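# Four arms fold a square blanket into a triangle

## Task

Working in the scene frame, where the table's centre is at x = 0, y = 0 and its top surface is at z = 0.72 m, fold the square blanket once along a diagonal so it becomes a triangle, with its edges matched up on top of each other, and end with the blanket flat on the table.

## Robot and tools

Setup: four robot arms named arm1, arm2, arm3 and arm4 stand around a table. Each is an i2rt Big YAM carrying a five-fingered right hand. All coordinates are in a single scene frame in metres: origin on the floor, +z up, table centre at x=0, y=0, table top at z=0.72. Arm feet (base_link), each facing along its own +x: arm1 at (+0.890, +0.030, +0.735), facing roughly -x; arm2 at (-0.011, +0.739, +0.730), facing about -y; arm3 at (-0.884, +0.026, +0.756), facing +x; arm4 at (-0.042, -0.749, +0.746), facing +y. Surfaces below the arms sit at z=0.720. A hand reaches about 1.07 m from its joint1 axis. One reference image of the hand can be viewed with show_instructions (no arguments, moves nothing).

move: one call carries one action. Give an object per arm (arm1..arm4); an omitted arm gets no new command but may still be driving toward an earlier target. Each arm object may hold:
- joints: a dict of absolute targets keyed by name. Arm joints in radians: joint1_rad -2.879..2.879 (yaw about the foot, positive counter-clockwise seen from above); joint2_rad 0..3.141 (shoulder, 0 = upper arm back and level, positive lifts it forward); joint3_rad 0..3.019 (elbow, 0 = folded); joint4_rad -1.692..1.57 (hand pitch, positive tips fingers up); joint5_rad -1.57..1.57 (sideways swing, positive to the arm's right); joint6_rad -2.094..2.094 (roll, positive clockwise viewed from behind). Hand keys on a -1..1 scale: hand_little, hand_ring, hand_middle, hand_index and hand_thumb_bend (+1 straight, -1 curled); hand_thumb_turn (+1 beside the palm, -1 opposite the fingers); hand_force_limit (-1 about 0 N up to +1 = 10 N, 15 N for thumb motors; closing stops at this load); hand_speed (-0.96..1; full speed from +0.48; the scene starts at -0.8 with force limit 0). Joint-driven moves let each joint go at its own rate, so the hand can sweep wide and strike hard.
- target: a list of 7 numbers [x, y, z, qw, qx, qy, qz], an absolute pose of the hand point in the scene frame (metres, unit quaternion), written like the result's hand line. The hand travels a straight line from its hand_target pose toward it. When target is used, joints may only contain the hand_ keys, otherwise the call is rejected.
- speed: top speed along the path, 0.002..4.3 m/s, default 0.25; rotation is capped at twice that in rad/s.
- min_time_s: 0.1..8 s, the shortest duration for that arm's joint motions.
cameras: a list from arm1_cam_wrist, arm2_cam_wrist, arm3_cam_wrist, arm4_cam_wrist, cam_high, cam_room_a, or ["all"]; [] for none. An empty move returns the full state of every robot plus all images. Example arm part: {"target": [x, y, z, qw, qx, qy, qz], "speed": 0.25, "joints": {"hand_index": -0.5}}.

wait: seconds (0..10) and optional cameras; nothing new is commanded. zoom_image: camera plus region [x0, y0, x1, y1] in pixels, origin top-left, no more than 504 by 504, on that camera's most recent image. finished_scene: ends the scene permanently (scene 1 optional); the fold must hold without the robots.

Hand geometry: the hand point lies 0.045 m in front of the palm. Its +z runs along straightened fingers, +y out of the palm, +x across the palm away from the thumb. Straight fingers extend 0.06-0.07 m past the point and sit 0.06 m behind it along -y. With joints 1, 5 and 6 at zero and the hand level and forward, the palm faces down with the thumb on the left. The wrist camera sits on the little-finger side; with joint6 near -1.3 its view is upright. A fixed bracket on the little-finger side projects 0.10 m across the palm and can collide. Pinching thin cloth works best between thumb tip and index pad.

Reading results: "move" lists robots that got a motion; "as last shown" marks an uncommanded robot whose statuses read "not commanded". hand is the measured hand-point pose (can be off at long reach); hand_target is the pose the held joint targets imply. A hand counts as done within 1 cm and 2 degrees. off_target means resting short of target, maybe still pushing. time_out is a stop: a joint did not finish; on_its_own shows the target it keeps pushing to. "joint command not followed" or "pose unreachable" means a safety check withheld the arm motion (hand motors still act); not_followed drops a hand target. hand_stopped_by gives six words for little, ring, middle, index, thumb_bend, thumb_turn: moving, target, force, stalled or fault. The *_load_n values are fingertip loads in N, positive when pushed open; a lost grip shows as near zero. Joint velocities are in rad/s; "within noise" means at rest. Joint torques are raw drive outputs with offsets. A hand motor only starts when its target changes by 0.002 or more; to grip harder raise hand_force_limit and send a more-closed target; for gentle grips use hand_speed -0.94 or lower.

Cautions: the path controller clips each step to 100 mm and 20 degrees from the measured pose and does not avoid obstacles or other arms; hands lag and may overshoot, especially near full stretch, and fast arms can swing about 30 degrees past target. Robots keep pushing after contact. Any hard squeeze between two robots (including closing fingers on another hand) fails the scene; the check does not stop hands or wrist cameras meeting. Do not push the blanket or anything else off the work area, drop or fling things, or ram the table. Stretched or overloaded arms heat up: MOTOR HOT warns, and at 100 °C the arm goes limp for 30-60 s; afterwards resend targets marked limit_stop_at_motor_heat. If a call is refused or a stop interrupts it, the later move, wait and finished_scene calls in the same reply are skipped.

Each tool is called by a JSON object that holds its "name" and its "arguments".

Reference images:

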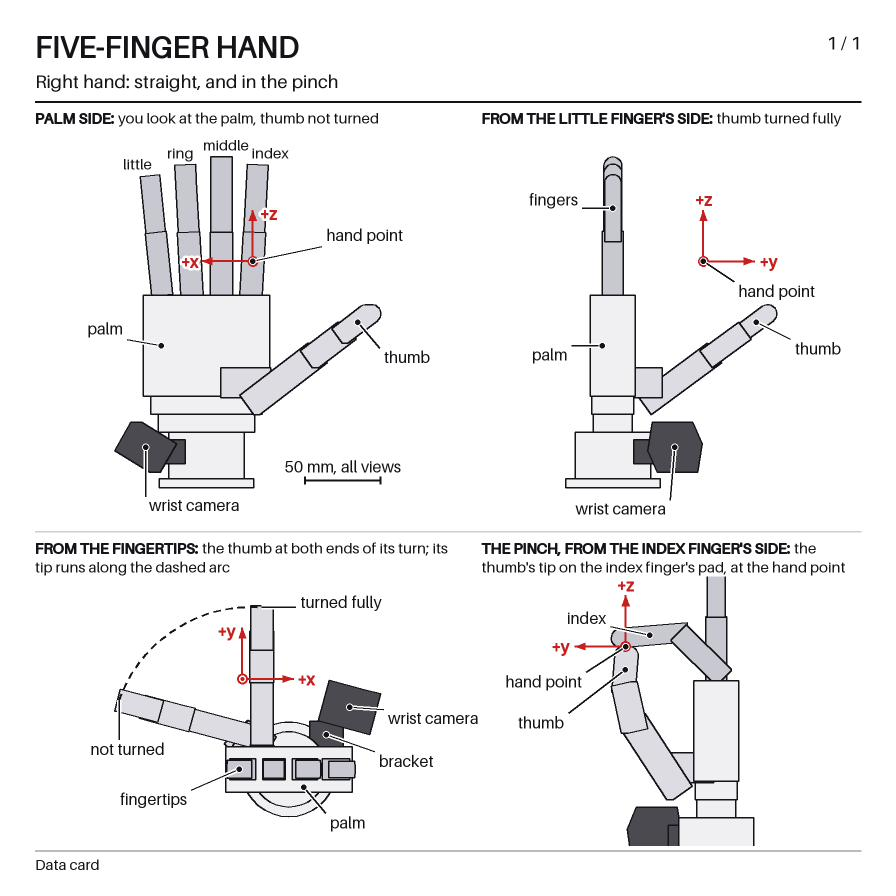

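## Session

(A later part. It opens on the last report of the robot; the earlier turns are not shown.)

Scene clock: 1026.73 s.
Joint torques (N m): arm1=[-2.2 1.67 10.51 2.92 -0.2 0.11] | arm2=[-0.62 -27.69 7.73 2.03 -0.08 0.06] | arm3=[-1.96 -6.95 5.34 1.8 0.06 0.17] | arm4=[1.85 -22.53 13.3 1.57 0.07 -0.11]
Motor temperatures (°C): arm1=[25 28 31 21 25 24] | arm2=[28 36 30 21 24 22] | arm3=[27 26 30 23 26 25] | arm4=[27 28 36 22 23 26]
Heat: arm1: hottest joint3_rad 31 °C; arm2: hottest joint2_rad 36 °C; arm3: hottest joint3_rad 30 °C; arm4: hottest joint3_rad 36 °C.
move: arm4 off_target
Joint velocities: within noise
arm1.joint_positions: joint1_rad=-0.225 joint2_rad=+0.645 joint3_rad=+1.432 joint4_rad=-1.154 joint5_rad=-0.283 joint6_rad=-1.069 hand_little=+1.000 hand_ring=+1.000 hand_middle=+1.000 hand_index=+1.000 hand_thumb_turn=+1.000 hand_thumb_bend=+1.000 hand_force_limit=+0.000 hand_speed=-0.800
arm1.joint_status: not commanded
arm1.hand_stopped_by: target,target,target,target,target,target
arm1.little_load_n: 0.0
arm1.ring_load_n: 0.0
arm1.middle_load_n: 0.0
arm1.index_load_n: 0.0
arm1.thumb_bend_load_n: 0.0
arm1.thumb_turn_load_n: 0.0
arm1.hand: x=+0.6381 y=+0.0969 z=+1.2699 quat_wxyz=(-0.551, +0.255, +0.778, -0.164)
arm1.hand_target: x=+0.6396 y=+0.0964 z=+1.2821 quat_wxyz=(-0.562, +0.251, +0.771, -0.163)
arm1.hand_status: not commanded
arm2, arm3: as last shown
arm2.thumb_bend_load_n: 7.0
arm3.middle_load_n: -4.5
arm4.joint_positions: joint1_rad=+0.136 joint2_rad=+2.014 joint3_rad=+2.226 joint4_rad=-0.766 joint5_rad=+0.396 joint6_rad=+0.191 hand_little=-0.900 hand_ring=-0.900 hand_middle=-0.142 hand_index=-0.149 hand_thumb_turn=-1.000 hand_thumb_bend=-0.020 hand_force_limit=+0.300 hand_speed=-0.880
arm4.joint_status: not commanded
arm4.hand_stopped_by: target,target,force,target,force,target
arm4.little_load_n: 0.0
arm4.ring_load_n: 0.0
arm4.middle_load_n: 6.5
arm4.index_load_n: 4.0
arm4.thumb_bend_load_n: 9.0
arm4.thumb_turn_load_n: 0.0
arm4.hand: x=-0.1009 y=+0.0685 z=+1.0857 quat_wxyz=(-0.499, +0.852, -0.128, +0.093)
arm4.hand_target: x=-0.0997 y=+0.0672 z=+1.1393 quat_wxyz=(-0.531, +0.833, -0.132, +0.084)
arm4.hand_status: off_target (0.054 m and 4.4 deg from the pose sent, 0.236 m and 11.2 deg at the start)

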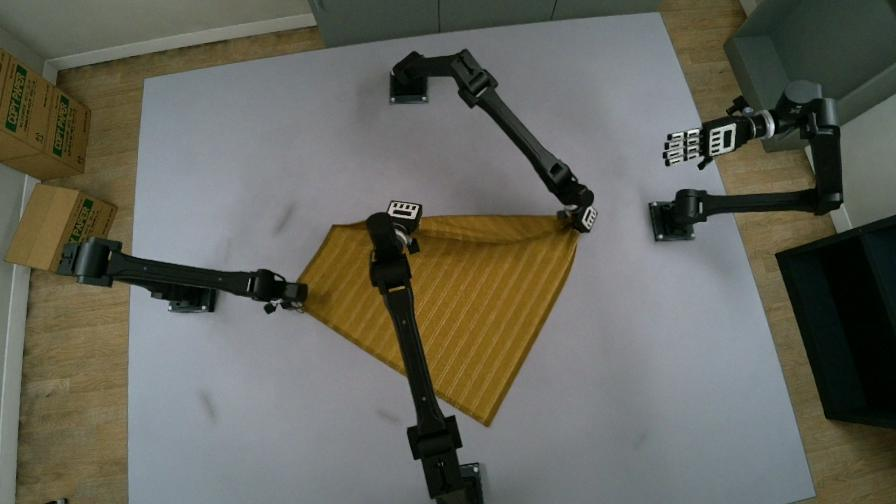

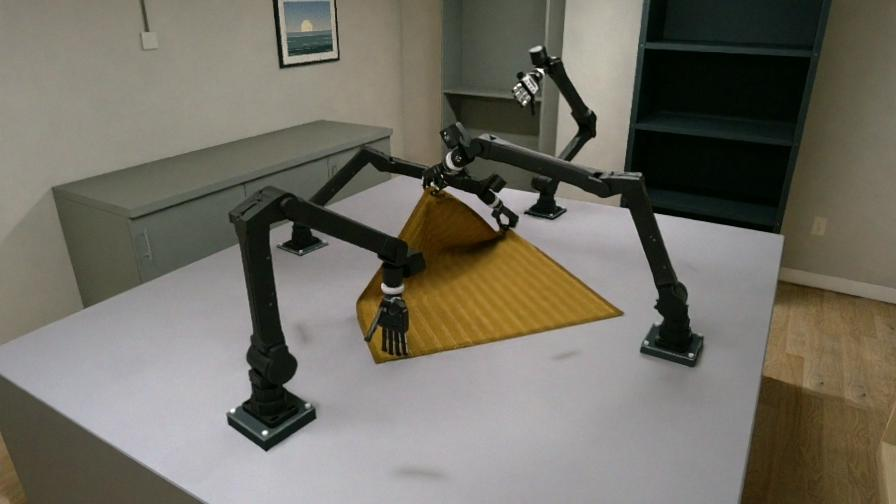

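{"name": "move", "arguments": {"arm4": {"target": [-0.01, 0.03, 1.26, 0.55707, -0.82588, 0.07225, -0.04873], "speed": 0.15}, "cameras": ["cam_high", "cam_room_a"]}}

Scene clock: 1031.17 s.
Joint torques (N m): arm1=[-2.32 1.85 10.47 3.04 -0.19 0.12] | arm2=[-0.26 -27.75 7.76 2.13 -0.06 0.04] | arm3=[-2.26 -7 5.3 1.66 0.05 0.21] | arm4=[1.08 -21.07 12.36 1.85 -0.01 -0.09]
Motor temperatures (°C): arm1=[25 28 31 21 25 24] | arm2=[28 36 30 21 24 22] | arm3=[27 26 30 23 26 25] | arm4=[27 28 36 22 23 26]
Heat: arm1: hottest joint3_rad 31 °C; arm2: hottest joint2_rad 36 °C; arm3: hottest joint3_rad 30 °C; arm4: hottest joint3_rad 36 °C.
move: arm4 off_target
Joint velocities: within noise
arm1, arm2, arm3: as last shown
arm2.middle_load_n: 4.5
arm3.joint_positions: joint1_rad=-0.097 joint2_rad=+1.551 joint3_rad=+0.993 joint4_rad=-0.991 joint5_rad=+0.006 joint6_rad=-0.243 hand_little=+1.000 hand_ring=+1.000 hand_middle=+0.999 hand_index=+1.000 hand_thumb_turn=-1.000 hand_thumb_bend=+1.000 hand_force_limit=+0.000 hand_speed=-0.400
arm3.ring_load_n: 0.5
arm3.middle_load_n: -3.5
arm3.hand: x=-0.5438 y=-0.0374 z=+0.7982 quat_wxyz=(-0.009, +0.714, -0.700, +0.014)
arm3.hand_target: x=-0.5495 y=-0.0377 z=+0.7738 quat_wxyz=(+0.000, +0.707, -0.707, +0.000)
arm4.joint_positions: joint1_rad=-0.029 joint2_rad=+2.003 joint3_rad=+2.530 joint4_rad=-0.990 joint5_rad=+0.121 joint6_rad=+0.047 hand_little=-0.900 hand_ring=-0.900 hand_middle=-0.142 hand_index=-0.149 hand_thumb_turn=-1.000 hand_thumb_bend=-0.020 hand_force_limit=+0.300 hand_speed=-0.880
arm4.joint_status: not commanded
arm4.hand_stopped_by: target,target,force,target,force,target
arm4.little_load_n: 0.0
arm4.ring_load_n: 0.0
arm4.middle_load_n: 7.0
arm4.index_load_n: 4.0
arm4.thumb_bend_load_n: 9.0
arm4.thumb_turn_load_n: 0.0
arm4.hand: x=-0.0121 y=+0.0375 z=+1.2129 quat_wxyz=(-0.526, +0.846, -0.073, +0.048)
arm4.hand_target: x=-0.0102 y=+0.0277 z=+1.2591 quat_wxyz=(-0.558, +0.825, -0.072, +0.049)
arm4.hand_status: off_target (0.048 m and 4.3 deg from the pose sent, 0.200 m and 11.0 deg at the start)

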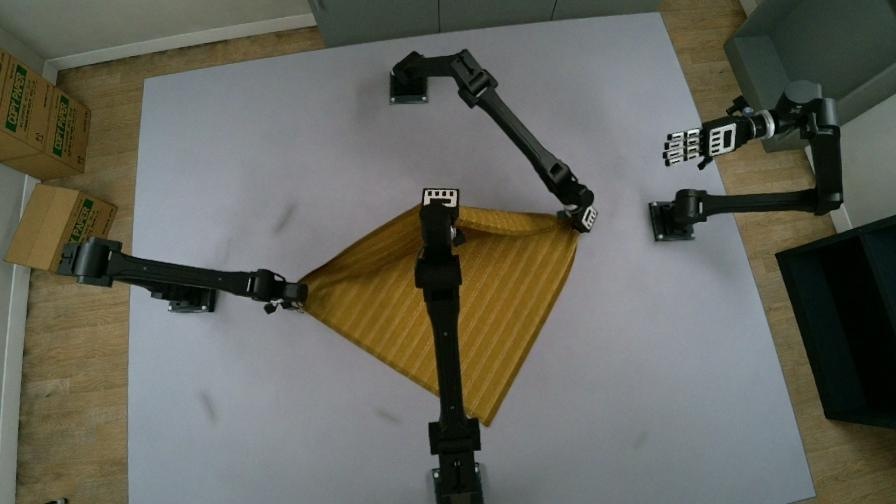

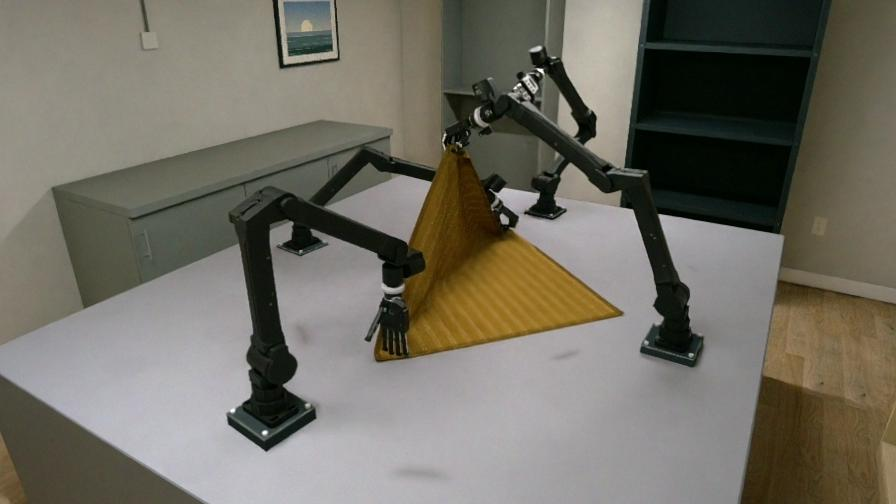

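{"name": "move", "arguments": {"arm4": {"target": [0.03, -0.14, 1.23, 0.5, -0.86603, 0, 0], "speed": 0.15}, "cameras": []}}

{"name": "move", "arguments": {"arm4": {"target": [0.055, -0.30, 1.12, 0.38175, -0.92163, -0.06445, 0.02669], "speed": 0.15}, "cameras": ["cam_high", "cam_room_a", "arm4_cam_wrist"]}}

Scene clock: 1037.23 s.
Joint torques (N m): arm1=[-2.02 1.73 10.51 3 -0.19 0.13] | arm2=[-0.26 -27.75 7.76 2.07 -0.07 0.06] | arm3=[-2.2 -6.59 5.34 1.52 0.09 0.18] | arm4=[0.03 -16.32 8.46 1.85 -0.09 -0.14]
Motor temperatures (°C): arm1=[25 28 31 21 25 24] | arm2=[28 36 30 21 24 22] | arm3=[27 26 30 23 26 25] | arm4=[27 28 36 22 23 26]
Heat: arm1: hottest joint3_rad 31 °C; arm2: hottest joint2_rad 36 °C; arm3: hottest joint3_rad 30 °C; arm4: hottest joint3_rad 36 °C.
move: arm4 off_target
Joint velocities: within noise
arm1, arm3: as last shown
arm1.index_load_n: -0.5
arm2.joint_positions: joint1_rad=+0.751 joint2_rad=+2.380 joint3_rad=+2.134 joint4_rad=-0.457 joint5_rad=-0.167 joint6_rad=-0.169 hand_little=-0.900 hand_ring=-0.900 hand_middle=-0.149 hand_index=-0.150 hand_thumb_turn=-1.000 hand_thumb_bend=+0.022 hand_force_limit=+0.300 hand_speed=-0.880
arm2.joint_status: not commanded
arm2.hand_stopped_by: target,target,target,target,force,target
arm2.little_load_n: 0.0
arm2.ring_load_n: 0.5
arm2.middle_load_n: 5.0
arm2.index_load_n: 2.0
arm2.thumb_bend_load_n: 7.0
arm2.thumb_turn_load_n: 0.0
arm2.hand: x=+0.5494 y=+0.0691 z=+0.7605 quat_wxyz=(-0.175, +0.385, -0.818, +0.389)
arm2.hand_target: x=+0.5575 y=+0.0765 z=+0.7421 quat_wxyz=(-0.179, +0.384, -0.821, +0.383)
arm2.hand_status: not commanded
arm3.joint_positions: joint1_rad=-0.097 joint2_rad=+1.551 joint3_rad=+0.993 joint4_rad=-0.982 joint5_rad=+0.006 joint6_rad=-0.243 hand_little=+1.000 hand_ring=+1.000 hand_middle=+0.999 hand_index=+1.000 hand_thumb_turn=-1.000 hand_thumb_bend=+1.000 hand_force_limit=+0.000 hand_speed=-0.400
arm3.ring_load_n: 0.0
arm3.middle_load_n: -3.0
arm3.hand: x=-0.5414 y=-0.0380 z=+0.7976 quat_wxyz=(-0.011, +0.714, -0.700, +0.018)
arm3.hand_target: x=-0.5495 y=-0.0377 z=+0.7737 quat_wxyz=(+0.000, +0.707, -0.707, +0.000)
arm4.joint_positions: joint1_rad=-0.176 joint2_rad=+1.555 joint3_rad=+1.941 joint4_rad=-0.968 joint5_rad=-0.172 joint6_rad=-0.097 hand_little=-0.900 hand_ring=-0.900 hand_middle=-0.141 hand_index=-0.149 hand_thumb_turn=-1.000 hand_thumb_bend=-0.020 hand_force_limit=+0.300 hand_speed=-0.880
arm4.joint_status: not commanded
arm4.hand_stopped_by: target,target,force,target,force,target
arm4.little_load_n: 0.0
arm4.ring_load_n: 0.0
arm4.middle_load_n: 7.5
arm4.index_load_n: 5.0
arm4.thumb_bend_load_n: 9.0
arm4.thumb_turn_load_n: 0.0
arm4.hand: x=+0.0234 y=-0.1297 z=+1.2060 quat_wxyz=(-0.480, +0.877, -0.003, -0.010)
arm4.hand_target: x=+0.0296 y=-0.1402 z=+1.2297 quat_wxyz=(-0.500, +0.866, +0.000, +0.000)
arm4.hand_status: off_target (0.027 m and 2.8 deg from the pose sent, 0.183 m and 10.7 deg at the start)

Scene clock: 1039.30 s.
Joint torques (N m): arm1=[-2.26 1.73 10.43 3.02 -0.2 0.1] | arm2=[-0.56 -27.69 7.77 1.92 -0.1 0.04] | arm3=[-2.2 -6.65 5.27 1.4 0.08 0.14] | arm4=[0.21 -11.93 8.44 1.06 -0.15 -0.2]
Motor temperatures (°C): arm1=[25 28 31 21 25 24] | arm2=[28 36 30 21 24 22] | arm3=[27 26 30 23 26 25] | arm4=[27 28 36 22 23 26]
Heat: arm1: hottest joint3_rad 31 °C; arm2: hottest joint2_rad 36 °C; arm3: hottest joint3_rad 30 °C; arm4: hottest joint3_rad 36 °C.
move: arm4 off_target
Joint velocities: within noise
arm1, arm2, arm3: as last shown
arm1.index_load_n: 0.0
arm2.joint_positions: joint1_rad=+0.751 joint2_rad=+2.380 joint3_rad=+2.134 joint4_rad=-0.455 joint5_rad=-0.167 joint6_rad=-0.169 hand_little=-0.900 hand_ring=-0.900 hand_middle=-0.149 hand_index=-0.150 hand_thumb_turn=-1.000 hand_thumb_bend=+0.022 hand_force_limit=+0.300 hand_speed=-0.880
arm2.ring_load_n: 0.0
arm2.index_load_n: 2.5
arm2.hand: x=+0.5496 y=+0.0687 z=+0.7607 quat_wxyz=(-0.175, +0.385, -0.818, +0.390)
arm3.joint_positions: joint1_rad=-0.097 joint2_rad=+1.551 joint3_rad=+0.993 joint4_rad=-0.981 joint5_rad=+0.005 joint6_rad=-0.243 hand_little=+1.000 hand_ring=+1.000 hand_middle=+0.999 hand_index=+1.000 hand_thumb_turn=-1.000 hand_thumb_bend=+1.000 hand_force_limit=+0.000 hand_speed=-0.400
arm3.middle_load_n: -3.5
arm3.index_load_n: 0.5
arm3.hand: x=-0.5413 y=-0.0380 z=+0.7976 quat_wxyz=(-0.012, +0.714, -0.700, +0.018)
arm3.hand_target: x=-0.5495 y=-0.0376 z=+0.7737 quat_wxyz=(+0.000, +0.707, -0.707, +0.000)
arm4.joint_positions: joint1_rad=-0.328 joint2_rad=+1.284 joint3_rad=+1.508 joint4_rad=-1.101 joint5_rad=-0.341 joint6_rad=-0.359 hand_little=-0.900 hand_ring=-0.900 hand_middle=-0.141 hand_index=-0.149 hand_thumb_turn=-1.000 hand_thumb_bend=-0.020 hand_force_limit=+0.300 hand_speed=-0.880
arm4.joint_status: not commanded
arm4.hand_stopped_by: target,target,force,target,force,target
arm4.little_load_n: 0.0
arm4.ring_load_n: 0.0
arm4.middle_load_n: 8.0
arm4.index_load_n: 6.5
arm4.thumb_bend_load_n: 9.0
arm4.thumb_turn_load_n: 0.0
arm4.hand: x=+0.0492 y=-0.2899 z=+1.1061 quat_wxyz=(-0.371, +0.926, +0.063, -0.038)
arm4.hand_target: x=+0.0547 y=-0.2999 z=+1.1198 quat_wxyz=(-0.382, +0.922, +0.064, -0.026)
arm4.hand_status: off_target (0.018 m and 1.8 deg from the pose sent, 0.193 m and 14.7 deg at the start)
pictures: arm4_cam_wrist, cam_high, cam_room_a

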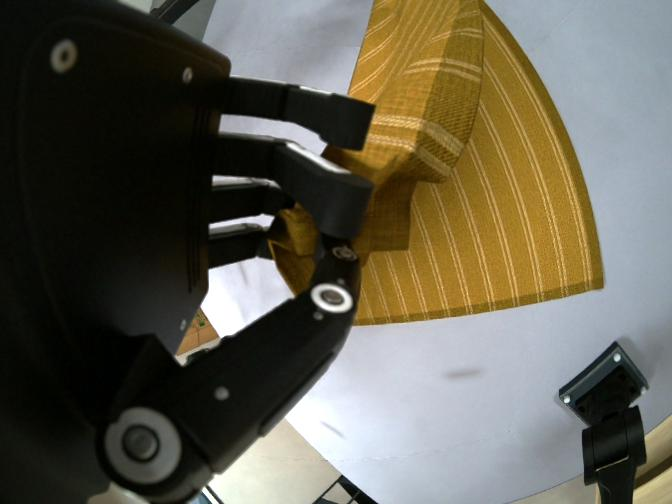

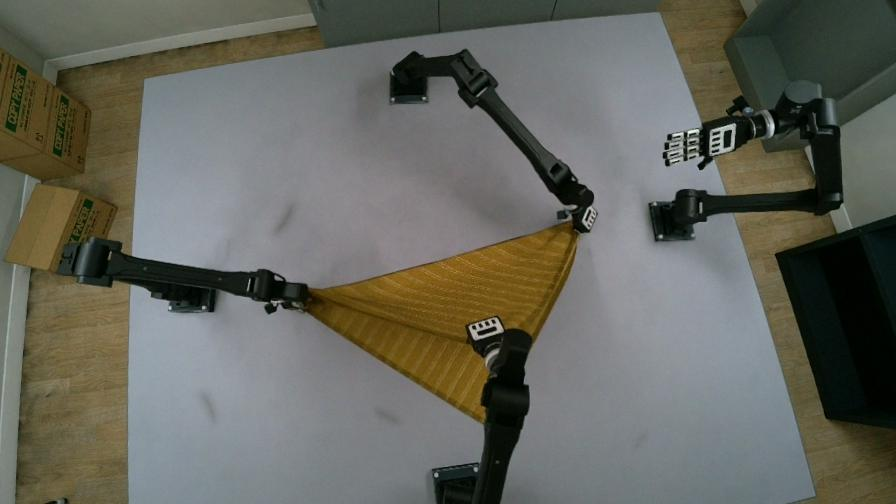

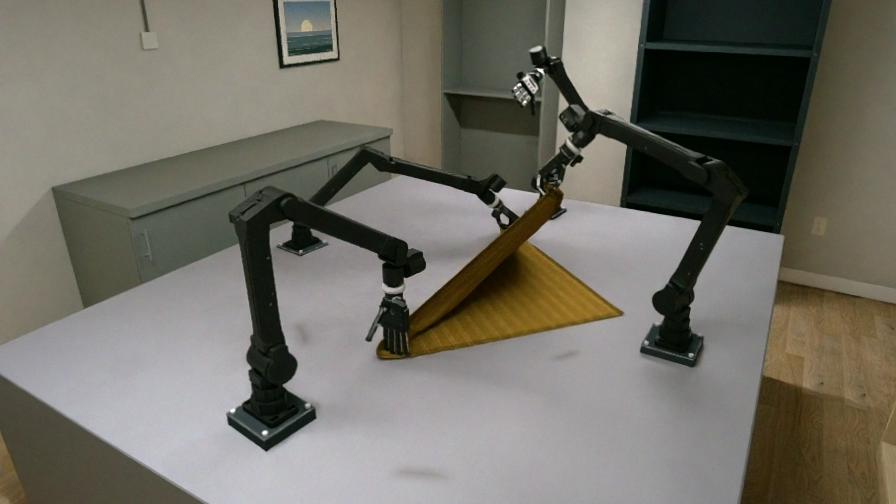

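{"name": "move", "arguments": {"arm4": {"target": [0.068, -0.41, 0.99, 0.25630, -0.95653, -0.13443, 0.03602], "speed": 0.13}, "cameras": ["cam_high", "cam_room_a", "arm4_cam_wrist"]}}

Scene clock: 1050.50 s.
Joint torques (N m): arm1=[-2.08 1.79 10.4 3.07 -0.19 0.12] | arm2=[-0.73 -28.16 7.77 1.95 -0.11 0.05] | arm3=[-1.85 -6.95 5.45 0.98 0.07 0.13] | arm4=[-0.15 -8.88 7.87 0.58 0.2 -0.18]
Motor temperatures (°C): arm1=[25 28 31 21 25 24] | arm2=[28 36 30 21 24 22] | arm3=[27 26 30 23 26 25] | arm4=[27 27 35 22 23 26]
Heat: arm1: hottest joint3_rad 31 °C; arm2: hottest joint2_rad 36 °C; arm3: hottest joint3_rad 30 °C; arm4: hottest joint3_rad 35 °C.
move: arm4 off_target
Joint velocities: within noise
arm1, arm2, arm3: as last shown
arm1.little_load_n: 0.5
arm2.joint_positions: joint1_rad=+0.751 joint2_rad=+2.380 joint3_rad=+2.134 joint4_rad=-0.455 joint5_rad=-0.166 joint6_rad=-0.169 hand_little=-0.900 hand_ring=-0.900 hand_middle=-0.149 hand_index=-0.150 hand_thumb_turn=-1.000 hand_thumb_bend=+0.022 hand_force_limit=+0.300 hand_speed=-0.880
arm2.index_load_n: 2.0
arm2.hand: x=+0.5495 y=+0.0686 z=+0.7607 quat_wxyz=(-0.175, +0.385, -0.818, +0.390)
arm2.hand_target: x=+0.5576 y=+0.0765 z=+0.7422 quat_wxyz=(-0.179, +0.384, -0.821, +0.383)
arm3.joint_positions: joint1_rad=-0.099 joint2_rad=+1.551 joint3_rad=+0.993 joint4_rad=-0.970 joint5_rad=+0.005 joint6_rad=-0.240 hand_little=+1.000 hand_ring=+1.000 hand_middle=+0.999 hand_index=+1.000 hand_thumb_turn=-1.000 hand_thumb_bend=+1.000 hand_force_limit=+0.000 hand_speed=-0.400
arm3.middle_load_n: -3.0
arm3.hand: x=-0.5381 y=-0.0390 z=+0.7970 quat_wxyz=(-0.015, +0.712, -0.702, +0.023)
arm4.joint_positions: joint1_rad=-0.417 joint2_rad=+1.175 joint3_rad=+1.165 joint4_rad=-1.165 joint5_rad=-0.344 joint6_rad=-0.647 hand_little=-0.900 hand_ring=-0.900 hand_middle=-0.141 hand_index=-0.149 hand_thumb_turn=-1.000 hand_thumb_bend=-0.020 hand_force_limit=+0.300 hand_speed=-0.880
arm4.joint_status: not commanded
arm4.hand_stopped_by: target,target,force,target,force,target
arm4.little_load_n: 0.0
arm4.ring_load_n: 0.5
arm4.middle_load_n: 8.0
arm4.index_load_n: 8.0
arm4.thumb_bend_load_n: 9.0
arm4.thumb_turn_load_n: 0.0
arm4.hand: x=+0.0612 y=-0.4009 z=+0.9830 quat_wxyz=(-0.254, +0.956, +0.135, -0.047)
arm4.hand_target: x=+0.0677 y=-0.4098 z=+0.9898 quat_wxyz=(-0.256, +0.957, +0.134, -0.036)
arm4.hand_status: off_target (0.013 m and 1.3 deg from the pose sent, 0.168 m and 15.9 deg at the start)
pictures: arm4_cam_wrist, cam_high, cam_room_a

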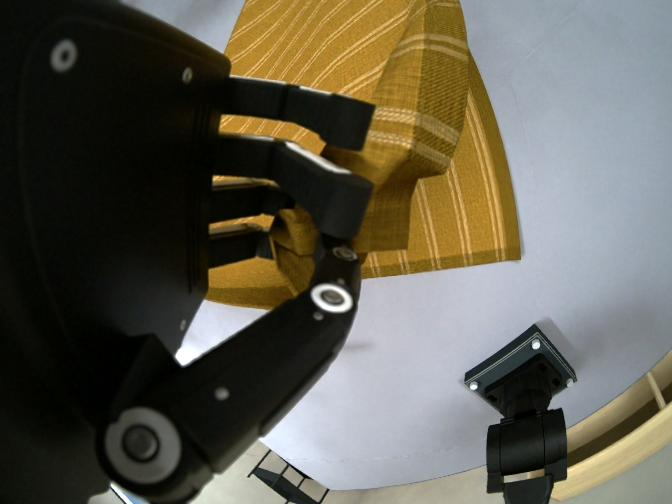

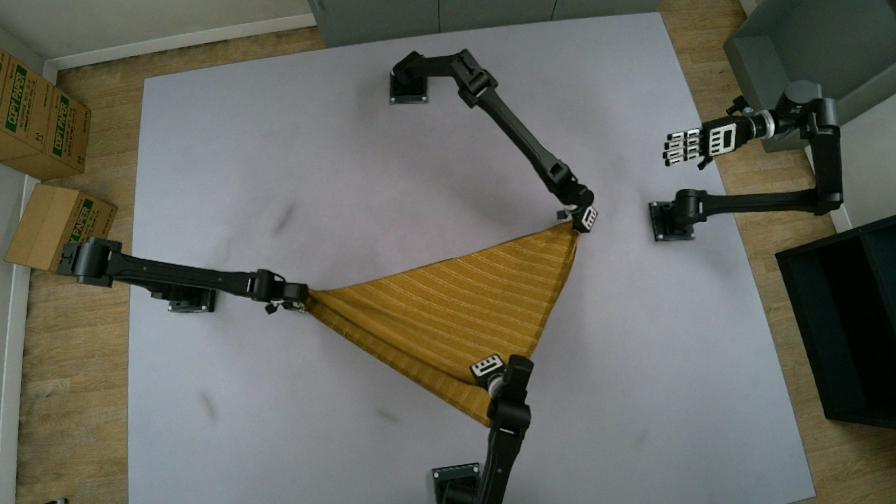

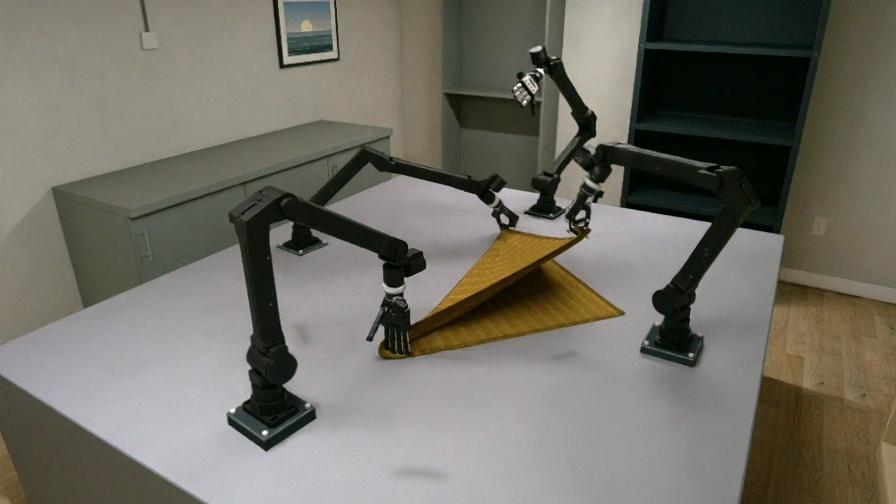

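{"name": "move", "arguments": {"arm4": {"target": [0.078, -0.485, 0.875, 0.17101, -0.96985, -0.17101, 0.03015], "speed": 0.12}, "cameras": ["cam_high", "cam_room_a", "arm4_cam_wrist"]}}

Scene clock: 1064.90 s.
Joint torques (N m): arm1=[-2.02 1.26 10.52 2.93 -0.19 0.12] | arm2=[-0.32 -27.4 7.76 2.02 -0.27 0.04] | arm3=[-1.9 -6.36 5.37 0.64 0.07 0.1] | arm4=[-0.85 -7.77 6.83 0.73 0.69 -0.25]
Motor temperatures (°C): arm1=[25 28 31 21 25 24] | arm2=[28 36 30 21 24 22] | arm3=[27 26 30 23 26 25] | arm4=[27 26 33 22 23 26]
Heat: arm1: hottest joint3_rad 31 °C; arm2: hottest joint2_rad 36 °C; arm3: hottest joint3_rad 30 °C; arm4: hottest joint3_rad 33 °C.
move: arm4 off_target
Joint velocities: within noise
arm1, arm2: as last shown
arm1.little_load_n: 0.0
arm2.joint_positions: joint1_rad=+0.751 joint2_rad=+2.380 joint3_rad=+2.134 joint4_rad=-0.455 joint5_rad=-0.162 joint6_rad=-0.169 hand_little=-0.900 hand_ring=-0.900 hand_middle=-0.149 hand_index=-0.150 hand_thumb_turn=-1.000 hand_thumb_bend=+0.022 hand_force_limit=+0.300 hand_speed=-0.880
arm2.middle_load_n: 6.0
arm2.index_load_n: 1.5
arm2.hand: x=+0.5489 y=+0.0680 z=+0.7606 quat_wxyz=(-0.173, +0.384, -0.818, +0.390)
arm2.hand_target: x=+0.5575 y=+0.0764 z=+0.7421 quat_wxyz=(-0.179, +0.384, -0.821, +0.383)
arm3.joint_positions: joint1_rad=-0.101 joint2_rad=+1.551 joint3_rad=+0.993 joint4_rad=-0.954 joint5_rad=+0.005 joint6_rad=-0.235 hand_little=+1.000 hand_ring=+1.000 hand_middle=+0.999 hand_index=+1.000 hand_thumb_turn=-1.000 hand_thumb_bend=+1.000 hand_force_limit=+0.000 hand_speed=-0.400
arm3.joint_status: not commanded
arm3.hand_stopped_by: target,target,target,target,target,target
arm3.little_load_n: 0.0
arm3.ring_load_n: 0.0
arm3.middle_load_n: -2.0
arm3.index_load_n: 0.5
arm3.thumb_bend_load_n: 0.0
arm3.thumb_turn_load_n: 0.0
arm3.hand: x=-0.5340 y=-0.0405 z=+0.7962 quat_wxyz=(-0.019, +0.709, -0.704, +0.029)
arm3.hand_target: x=-0.5494 y=-0.0376 z=+0.7737 quat_wxyz=(+0.000, +0.707, -0.707, +0.000)
arm3.hand_status: not commanded
arm4.joint_positions: joint1_rad=-0.473 joint2_rad=+1.143 joint3_rad=+0.873 joint4_rad=-1.076 joint5_rad=-0.275 joint6_rad=-0.811 hand_little=-0.900 hand_ring=-0.900 hand_middle=-0.141 hand_index=-0.149 hand_thumb_turn=-1.000 hand_thumb_bend=-0.020 hand_force_limit=+0.300 hand_speed=-0.880
arm4.joint_status: not commanded
arm4.hand_stopped_by: target,target,force,target,force,target
arm4.little_load_n: 0.0
arm4.ring_load_n: 0.0
arm4.middle_load_n: 8.5
arm4.index_load_n: 9.0
arm4.thumb_bend_load_n: 9.0
arm4.thumb_turn_load_n: 0.0
arm4.hand: x=+0.0686 y=-0.4775 z=+0.8733 quat_wxyz=(-0.173, +0.969, +0.172, -0.044)
arm4.hand_target: x=+0.0777 y=-0.4848 z=+0.8750 quat_wxyz=(-0.171, +0.970, +0.171, -0.030)
arm4.hand_status: off_target (0.012 m and 1.6 deg from the pose sent, 0.138 m and 10.7 deg at the start)
pictures: arm4_cam_wrist, cam_high, cam_room_a

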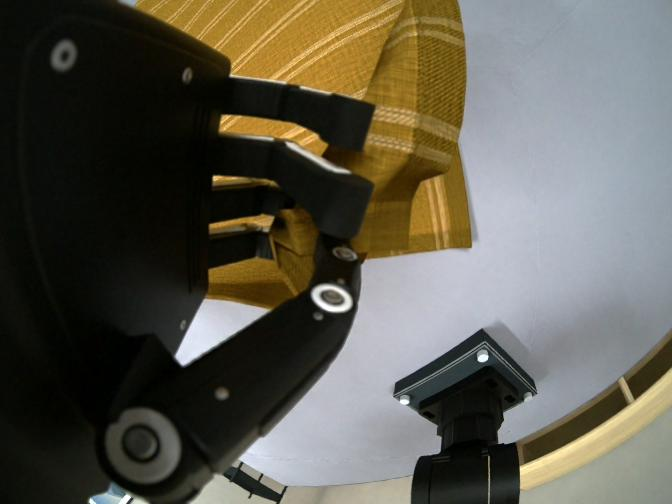

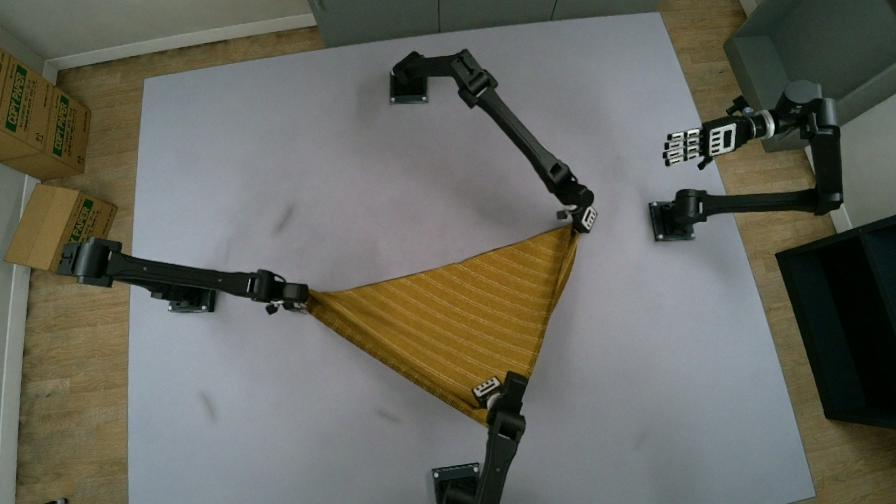

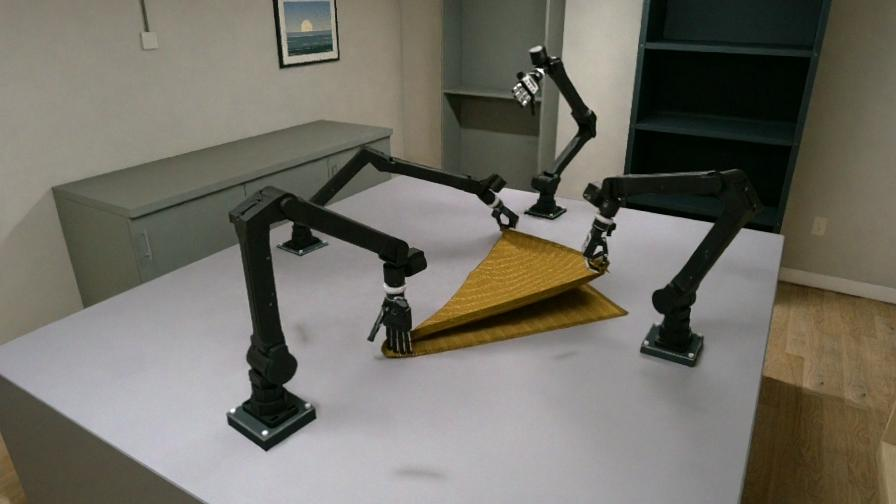

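{"name": "move", "arguments": {"arm4": {"target": [0.080, -0.488, 0.805, 0.12768, -0.96978, -0.20613, 0.02714], "speed": 0.08}, "cameras": ["cam_high", "cam_room_a", "arm4_cam_wrist"]}}

Scene clock: 1087.17 s.
Joint torques (N m): arm1=[-2.26 1.61 10.45 2.92 -0.2 0.11] | arm2=[-0.5 -27.75 7.72 1.96 -0.26 0.05] | arm3=[-1.9 -6.59 5.46 0.53 0.09 0.1] | arm4=[1.32 -7.12 6.37 0.77 0.77 -0.3]
Motor temperatures (°C): arm1=[25 28 31 21 25 24] | arm2=[28 36 30 21 24 22] | arm3=[27 26 30 23 26 25] | arm4=[27 26 32 22 23 26]
Heat: arm1: hottest joint3_rad 31 °C; arm2: hottest joint2_rad 36 °C; arm3: hottest joint3_rad 30 °C; arm4: hottest joint3_rad 32 °C.
move: arm4 done
Joint velocities: within noise
arm1, arm2, arm3: as last shown
arm2.little_load_n: 0.5
arm3.joint_positions: joint1_rad=-0.101 joint2_rad=+1.551 joint3_rad=+0.993 joint4_rad=-0.954 joint5_rad=+0.006 joint6_rad=-0.235 hand_little=+1.000 hand_ring=+1.000 hand_middle=+1.000 hand_index=+1.000 hand_thumb_turn=-1.000 hand_thumb_bend=+1.000 hand_force_limit=+0.000 hand_speed=-0.400
arm3.middle_load_n: -1.5
arm3.hand: x=-0.5340 y=-0.0407 z=+0.7962 quat_wxyz=(-0.019, +0.709, -0.704, +0.030)
arm3.hand_target: x=-0.5495 y=-0.0377 z=+0.7737 quat_wxyz=(+0.000, +0.707, -0.707, +0.000)
arm4.joint_positions: joint1_rad=-0.458 joint2_rad=+1.246 joint3_rad=+0.776 joint4_rad=-0.925 joint5_rad=-0.218 joint6_rad=-0.856 hand_little=-0.900 hand_ring=-0.900 hand_middle=-0.141 hand_index=-0.149 hand_thumb_turn=-1.000 hand_thumb_bend=-0.020 hand_force_limit=+0.300 hand_speed=-0.880
arm4.joint_status: not commanded
arm4.hand_stopped_by: target,target,force,target,force,target
arm4.little_load_n: 0.0
arm4.ring_load_n: 0.0
arm4.middle_load_n: 8.0
arm4.index_load_n: 8.0
arm4.thumb_bend_load_n: 9.0
arm4.thumb_turn_load_n: 0.0
arm4.hand: x=+0.0763 y=-0.4825 z=+0.8089 quat_wxyz=(-0.138, +0.970, +0.197, -0.034)
arm4.hand_target: x=+0.0800 y=-0.4879 z=+0.8052 quat_wxyz=(-0.128, +0.970, +0.206, -0.027)
arm4.hand_status: done (0.008 m and 1.8 deg from the pose sent, 0.070 m and 6.8 deg at the start)
pictures: arm4_cam_wrist, cam_high, cam_room_a

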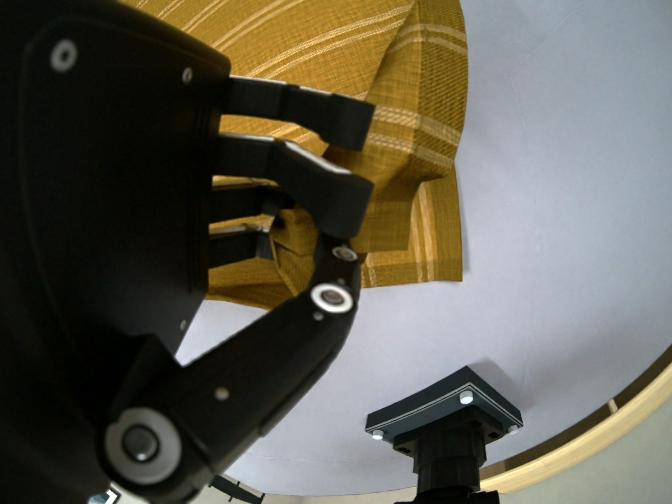

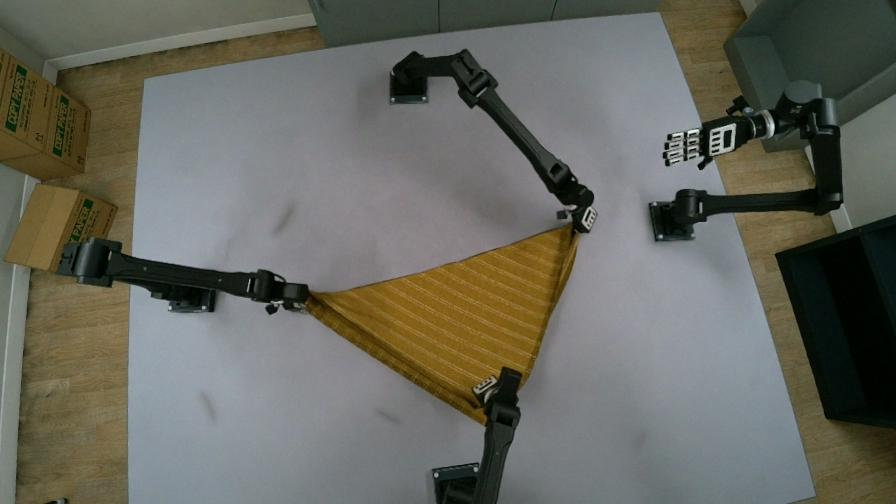

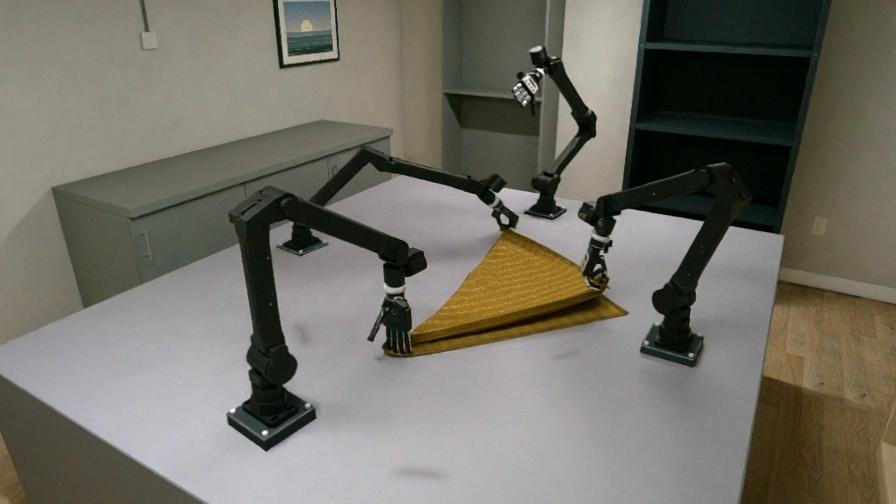

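{"name": "move", "arguments": {"arm4": {"target": [0.082, -0.495, 0.755, 0.12768, -0.96978, -0.20613, 0.02714], "speed": 0.06}, "cameras": ["cam_high", "cam_room_a", "arm4_cam_wrist"]}}

Scene clock: 1091.23 s.
Joint torques (N m): arm1=[-2.37 1.44 10.47 2.96 -0.2 0.11] | arm2=[-0.26 -27.46 7.82 2 -0.26 0.02] | arm3=[-1.26 -6.95 5.26 0.43 0.08 0.09] | arm4=[-0.32 -6.3 5.39 0.91 0.7 -0.29]
Motor temperatures (°C): arm1=[25 28 31 21 25 24] | arm2=[28 36 30 21 24 22] | arm3=[27 26 30 23 26 25] | arm4=[27 25 32 22 23 26]
Heat: arm1: hottest joint3_rad 31 °C; arm2: hottest joint2_rad 36 °C; arm3: hottest joint3_rad 30 °C; arm4: hottest joint3_rad 32 °C.
move: arm4 off_target
Joint velocities: within noise
arm1, arm2, arm3: as last shown
arm2.little_load_n: 0.0
arm2.ring_load_n: 0.5
arm2.middle_load_n: 5.5
arm3.index_load_n: 0.0
arm4.joint_positions: joint1_rad=-0.458 joint2_rad=+1.314 joint3_rad=+0.689 joint4_rad=-0.766 joint5_rad=-0.218 joint6_rad=-0.872 hand_little=-0.900 hand_ring=-0.900 hand_middle=-0.141 hand_index=-0.149 hand_thumb_turn=-1.000 hand_thumb_bend=-0.020 hand_force_limit=+0.300 hand_speed=-0.880
arm4.joint_status: not commanded
arm4.hand_stopped_by: target,target,force,target,force,target
arm4.little_load_n: 0.0
arm4.ring_load_n: 0.0
arm4.middle_load_n: 7.5
arm4.index_load_n: 7.5
arm4.thumb_bend_load_n: 9.0
arm4.thumb_turn_load_n: 0.0
arm4.hand: x=+0.0754 y=-0.4857 z=+0.7611 quat_wxyz=(-0.139, +0.968, +0.205, -0.032)
arm4.hand_target: x=+0.0817 y=-0.4949 z=+0.7553 quat_wxyz=(-0.128, +0.970, +0.206, -0.027)
arm4.hand_status: off_target (0.013 m and 1.5 deg from the pose sent, 0.056 m and 1.8 deg at the start)
pictures: arm4_cam_wrist, cam_high, cam_room_a

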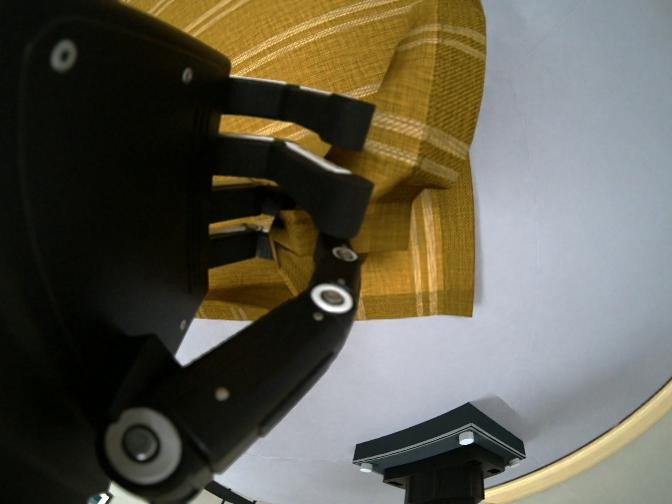

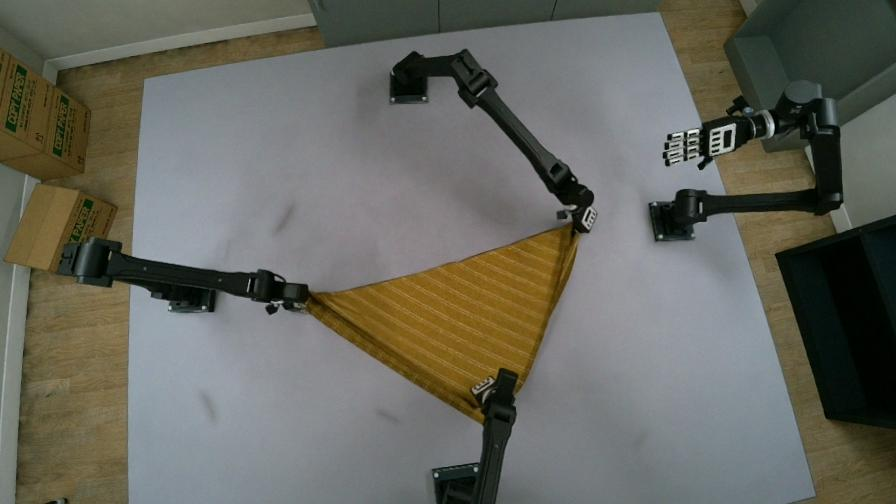

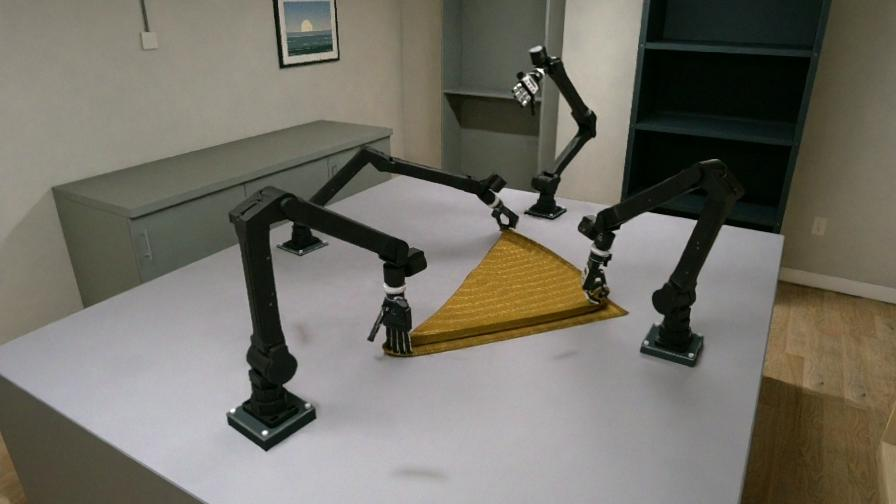

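{"name": "zoom_image", "arguments": {"camera": "cam_high", "region": [390, 330, 590, 450]}}

{"name": "zoom_image", "arguments": {"camera": "cam_room_a", "region": [360, 200, 680, 380]}}

Scaled by 2.520.

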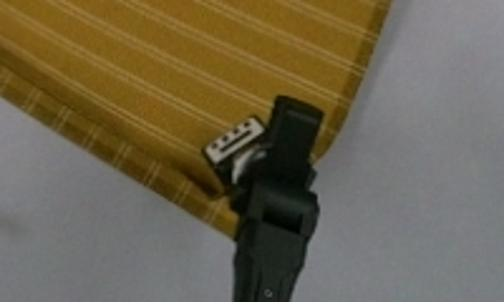

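Scaled by 1.575.

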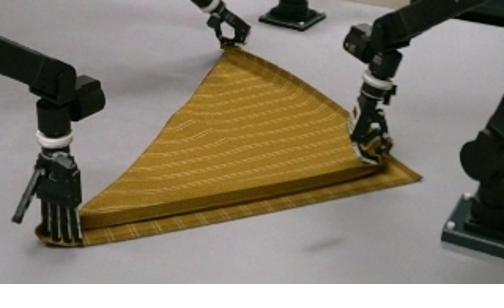

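{"name": "move", "arguments": {"arm3": {"target": [-0.560, -0.035, 0.93, 0, -0.7071, 0.7071, 0], "speed": 0.1}, "cameras": ["cam_high", "cam_room_a"]}}

{"name": "zoom_image", "arguments": {"camera": "cam_room_a", "region": [360, 200, 680, 380]}}

Scene clock: 1118.50 s.
Joint torques (N m): arm1=[-2.32 1.79 10.41 3.04 -0.2 0.11] | arm2=[-0.62 -27.63 7.69 1.96 -0.28 0.05] | arm3=[-0.85 -9.52 10.43 -0.1 -0.06 0.13] | arm4=[0.73 -6.07 5.35 0.9 -0.01 -0.08]
Motor temperatures (°C): arm1=[25 28 31 21 25 24] | arm2=[27 36 30 21 24 22] | arm3=[27 26 30 23 26 25] | arm4=[27 25 31 22 23 26]
Heat: arm1: hottest joint3_rad 31 °C; arm2: hottest joint2_rad 36 °C; arm3: hottest joint3_rad 30 °C; arm4: hottest joint3_rad 31 °C.
move: arm3 off_target
Joint velocities: within noise
arm1.joint_positions: joint1_rad=-0.225 joint2_rad=+0.645 joint3_rad=+1.432 joint4_rad=-1.154 joint5_rad=-0.283 joint6_rad=-1.069 hand_little=+1.000 hand_ring=+1.000 hand_middle=+1.000 hand_index=+1.000 hand_thumb_turn=+1.000 hand_thumb_bend=+1.000 hand_force_limit=+0.000 hand_speed=-0.800
arm1.joint_status: not commanded
arm1.hand_stopped_by: target,target,target,target,target,target
arm1.little_load_n: 0.0
arm1.ring_load_n: -0.5
arm1.middle_load_n: 0.0
arm1.index_load_n: 0.0
arm1.thumb_bend_load_n: 0.0
arm1.thumb_turn_load_n: 0.0
arm1.hand: x=+0.6381 y=+0.0969 z=+1.2699 quat_wxyz=(-0.551, +0.255, +0.778, -0.164)
arm1.hand_target: x=+0.6396 y=+0.0964 z=+1.2821 quat_wxyz=(-0.562, +0.251, +0.771, -0.163)
arm1.hand_status: not commanded
arm2, arm4: as last shown
arm2.ring_load_n: 0.0
arm3.joint_positions: joint1_rad=-0.104 joint2_rad=+1.403 joint3_rad=+1.168 joint4_rad=-1.369 joint5_rad=+0.009 joint6_rad=-0.235 hand_little=+1.000 hand_ring=+1.000 hand_middle=+1.000 hand_index=+1.000 hand_thumb_turn=-1.000 hand_thumb_bend=+1.000 hand_force_limit=+0.000 hand_speed=-0.400
arm3.joint_status: not commanded
arm3.hand_stopped_by: target,target,target,target,target,target
arm3.little_load_n: 0.0
arm3.ring_load_n: 0.0
arm3.middle_load_n: 0.0
arm3.index_load_n: 0.0
arm3.thumb_bend_load_n: 0.0
arm3.thumb_turn_load_n: 0.0
arm3.hand: x=-0.5687 y=-0.0349 z=+0.9200 quat_wxyz=(+0.006, +0.709, -0.705, -0.008)
arm3.hand_target: x=-0.5602 y=-0.0350 z=+0.9299 quat_wxyz=(+0.000, +0.707, -0.707, +0.000)
arm3.hand_status: off_target (0.013 m and 1.2 deg from the pose sent, 0.136 m and 4.0 deg at the start)
arm4.joint_positions: joint1_rad=-0.467 joint2_rad=+1.314 joint3_rad=+0.689 joint4_rad=-0.766 joint5_rad=-0.201 joint6_rad=-0.890 hand_little=-0.900 hand_ring=-0.900 hand_middle=-0.141 hand_index=-0.149 hand_thumb_turn=-1.000 hand_thumb_bend=-0.020 hand_force_limit=+0.300 hand_speed=-0.880
arm4.middle_load_n: 6.5
arm4.index_load_n: 4.5
arm4.thumb_bend_load_n: 8.5
arm4.hand: x=+0.0818 y=-0.4883 z=+0.7606 quat_wxyz=(-0.135, +0.968, +0.209, -0.023)
arm4.hand_target: x=+0.0815 y=-0.4949 z=+0.7553 quat_wxyz=(-0.128, +0.970, +0.206, -0.027)

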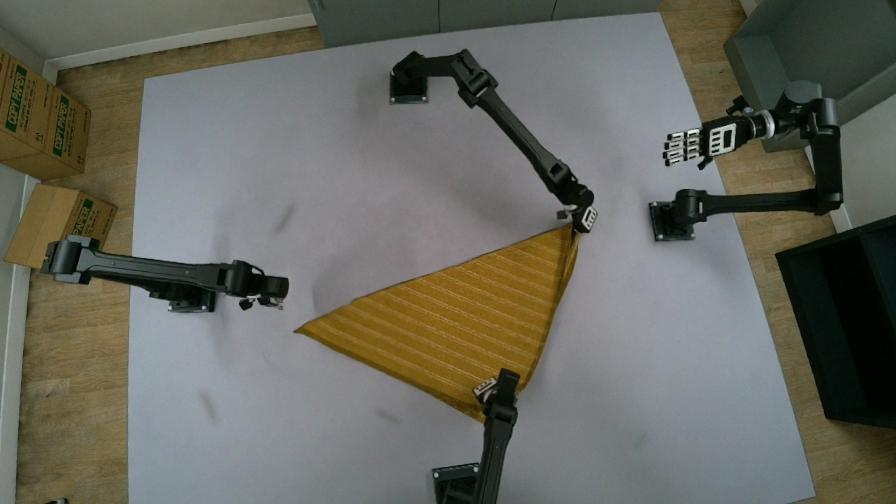

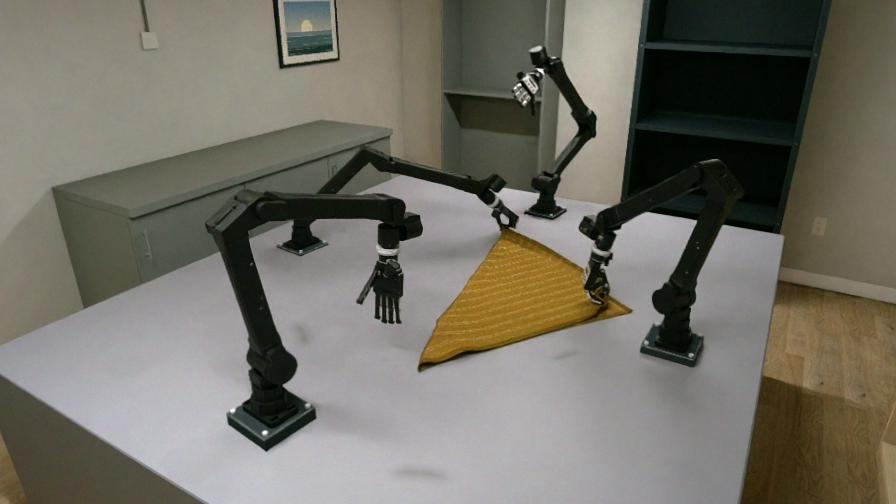

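Scaled by 1.575.

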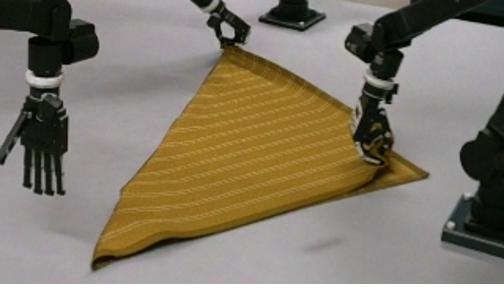

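{"name": "zoom_image", "arguments": {"camera": "cam_high", "region": [270, 260, 470, 400]}}

{"name": "zoom_image", "arguments": {"camera": "cam_high", "region": [440, 200, 640, 440]}}

Scaled by 2.520.

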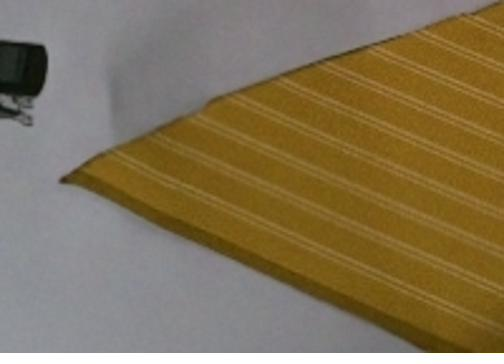

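Scaled by 2.100.

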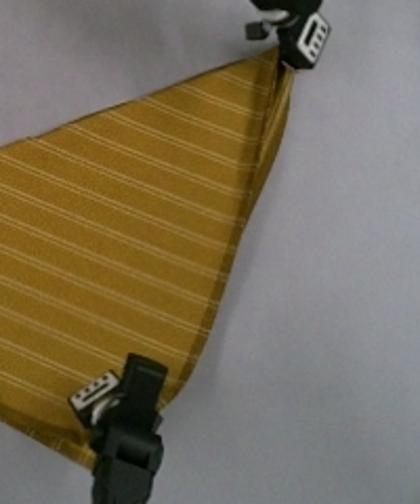

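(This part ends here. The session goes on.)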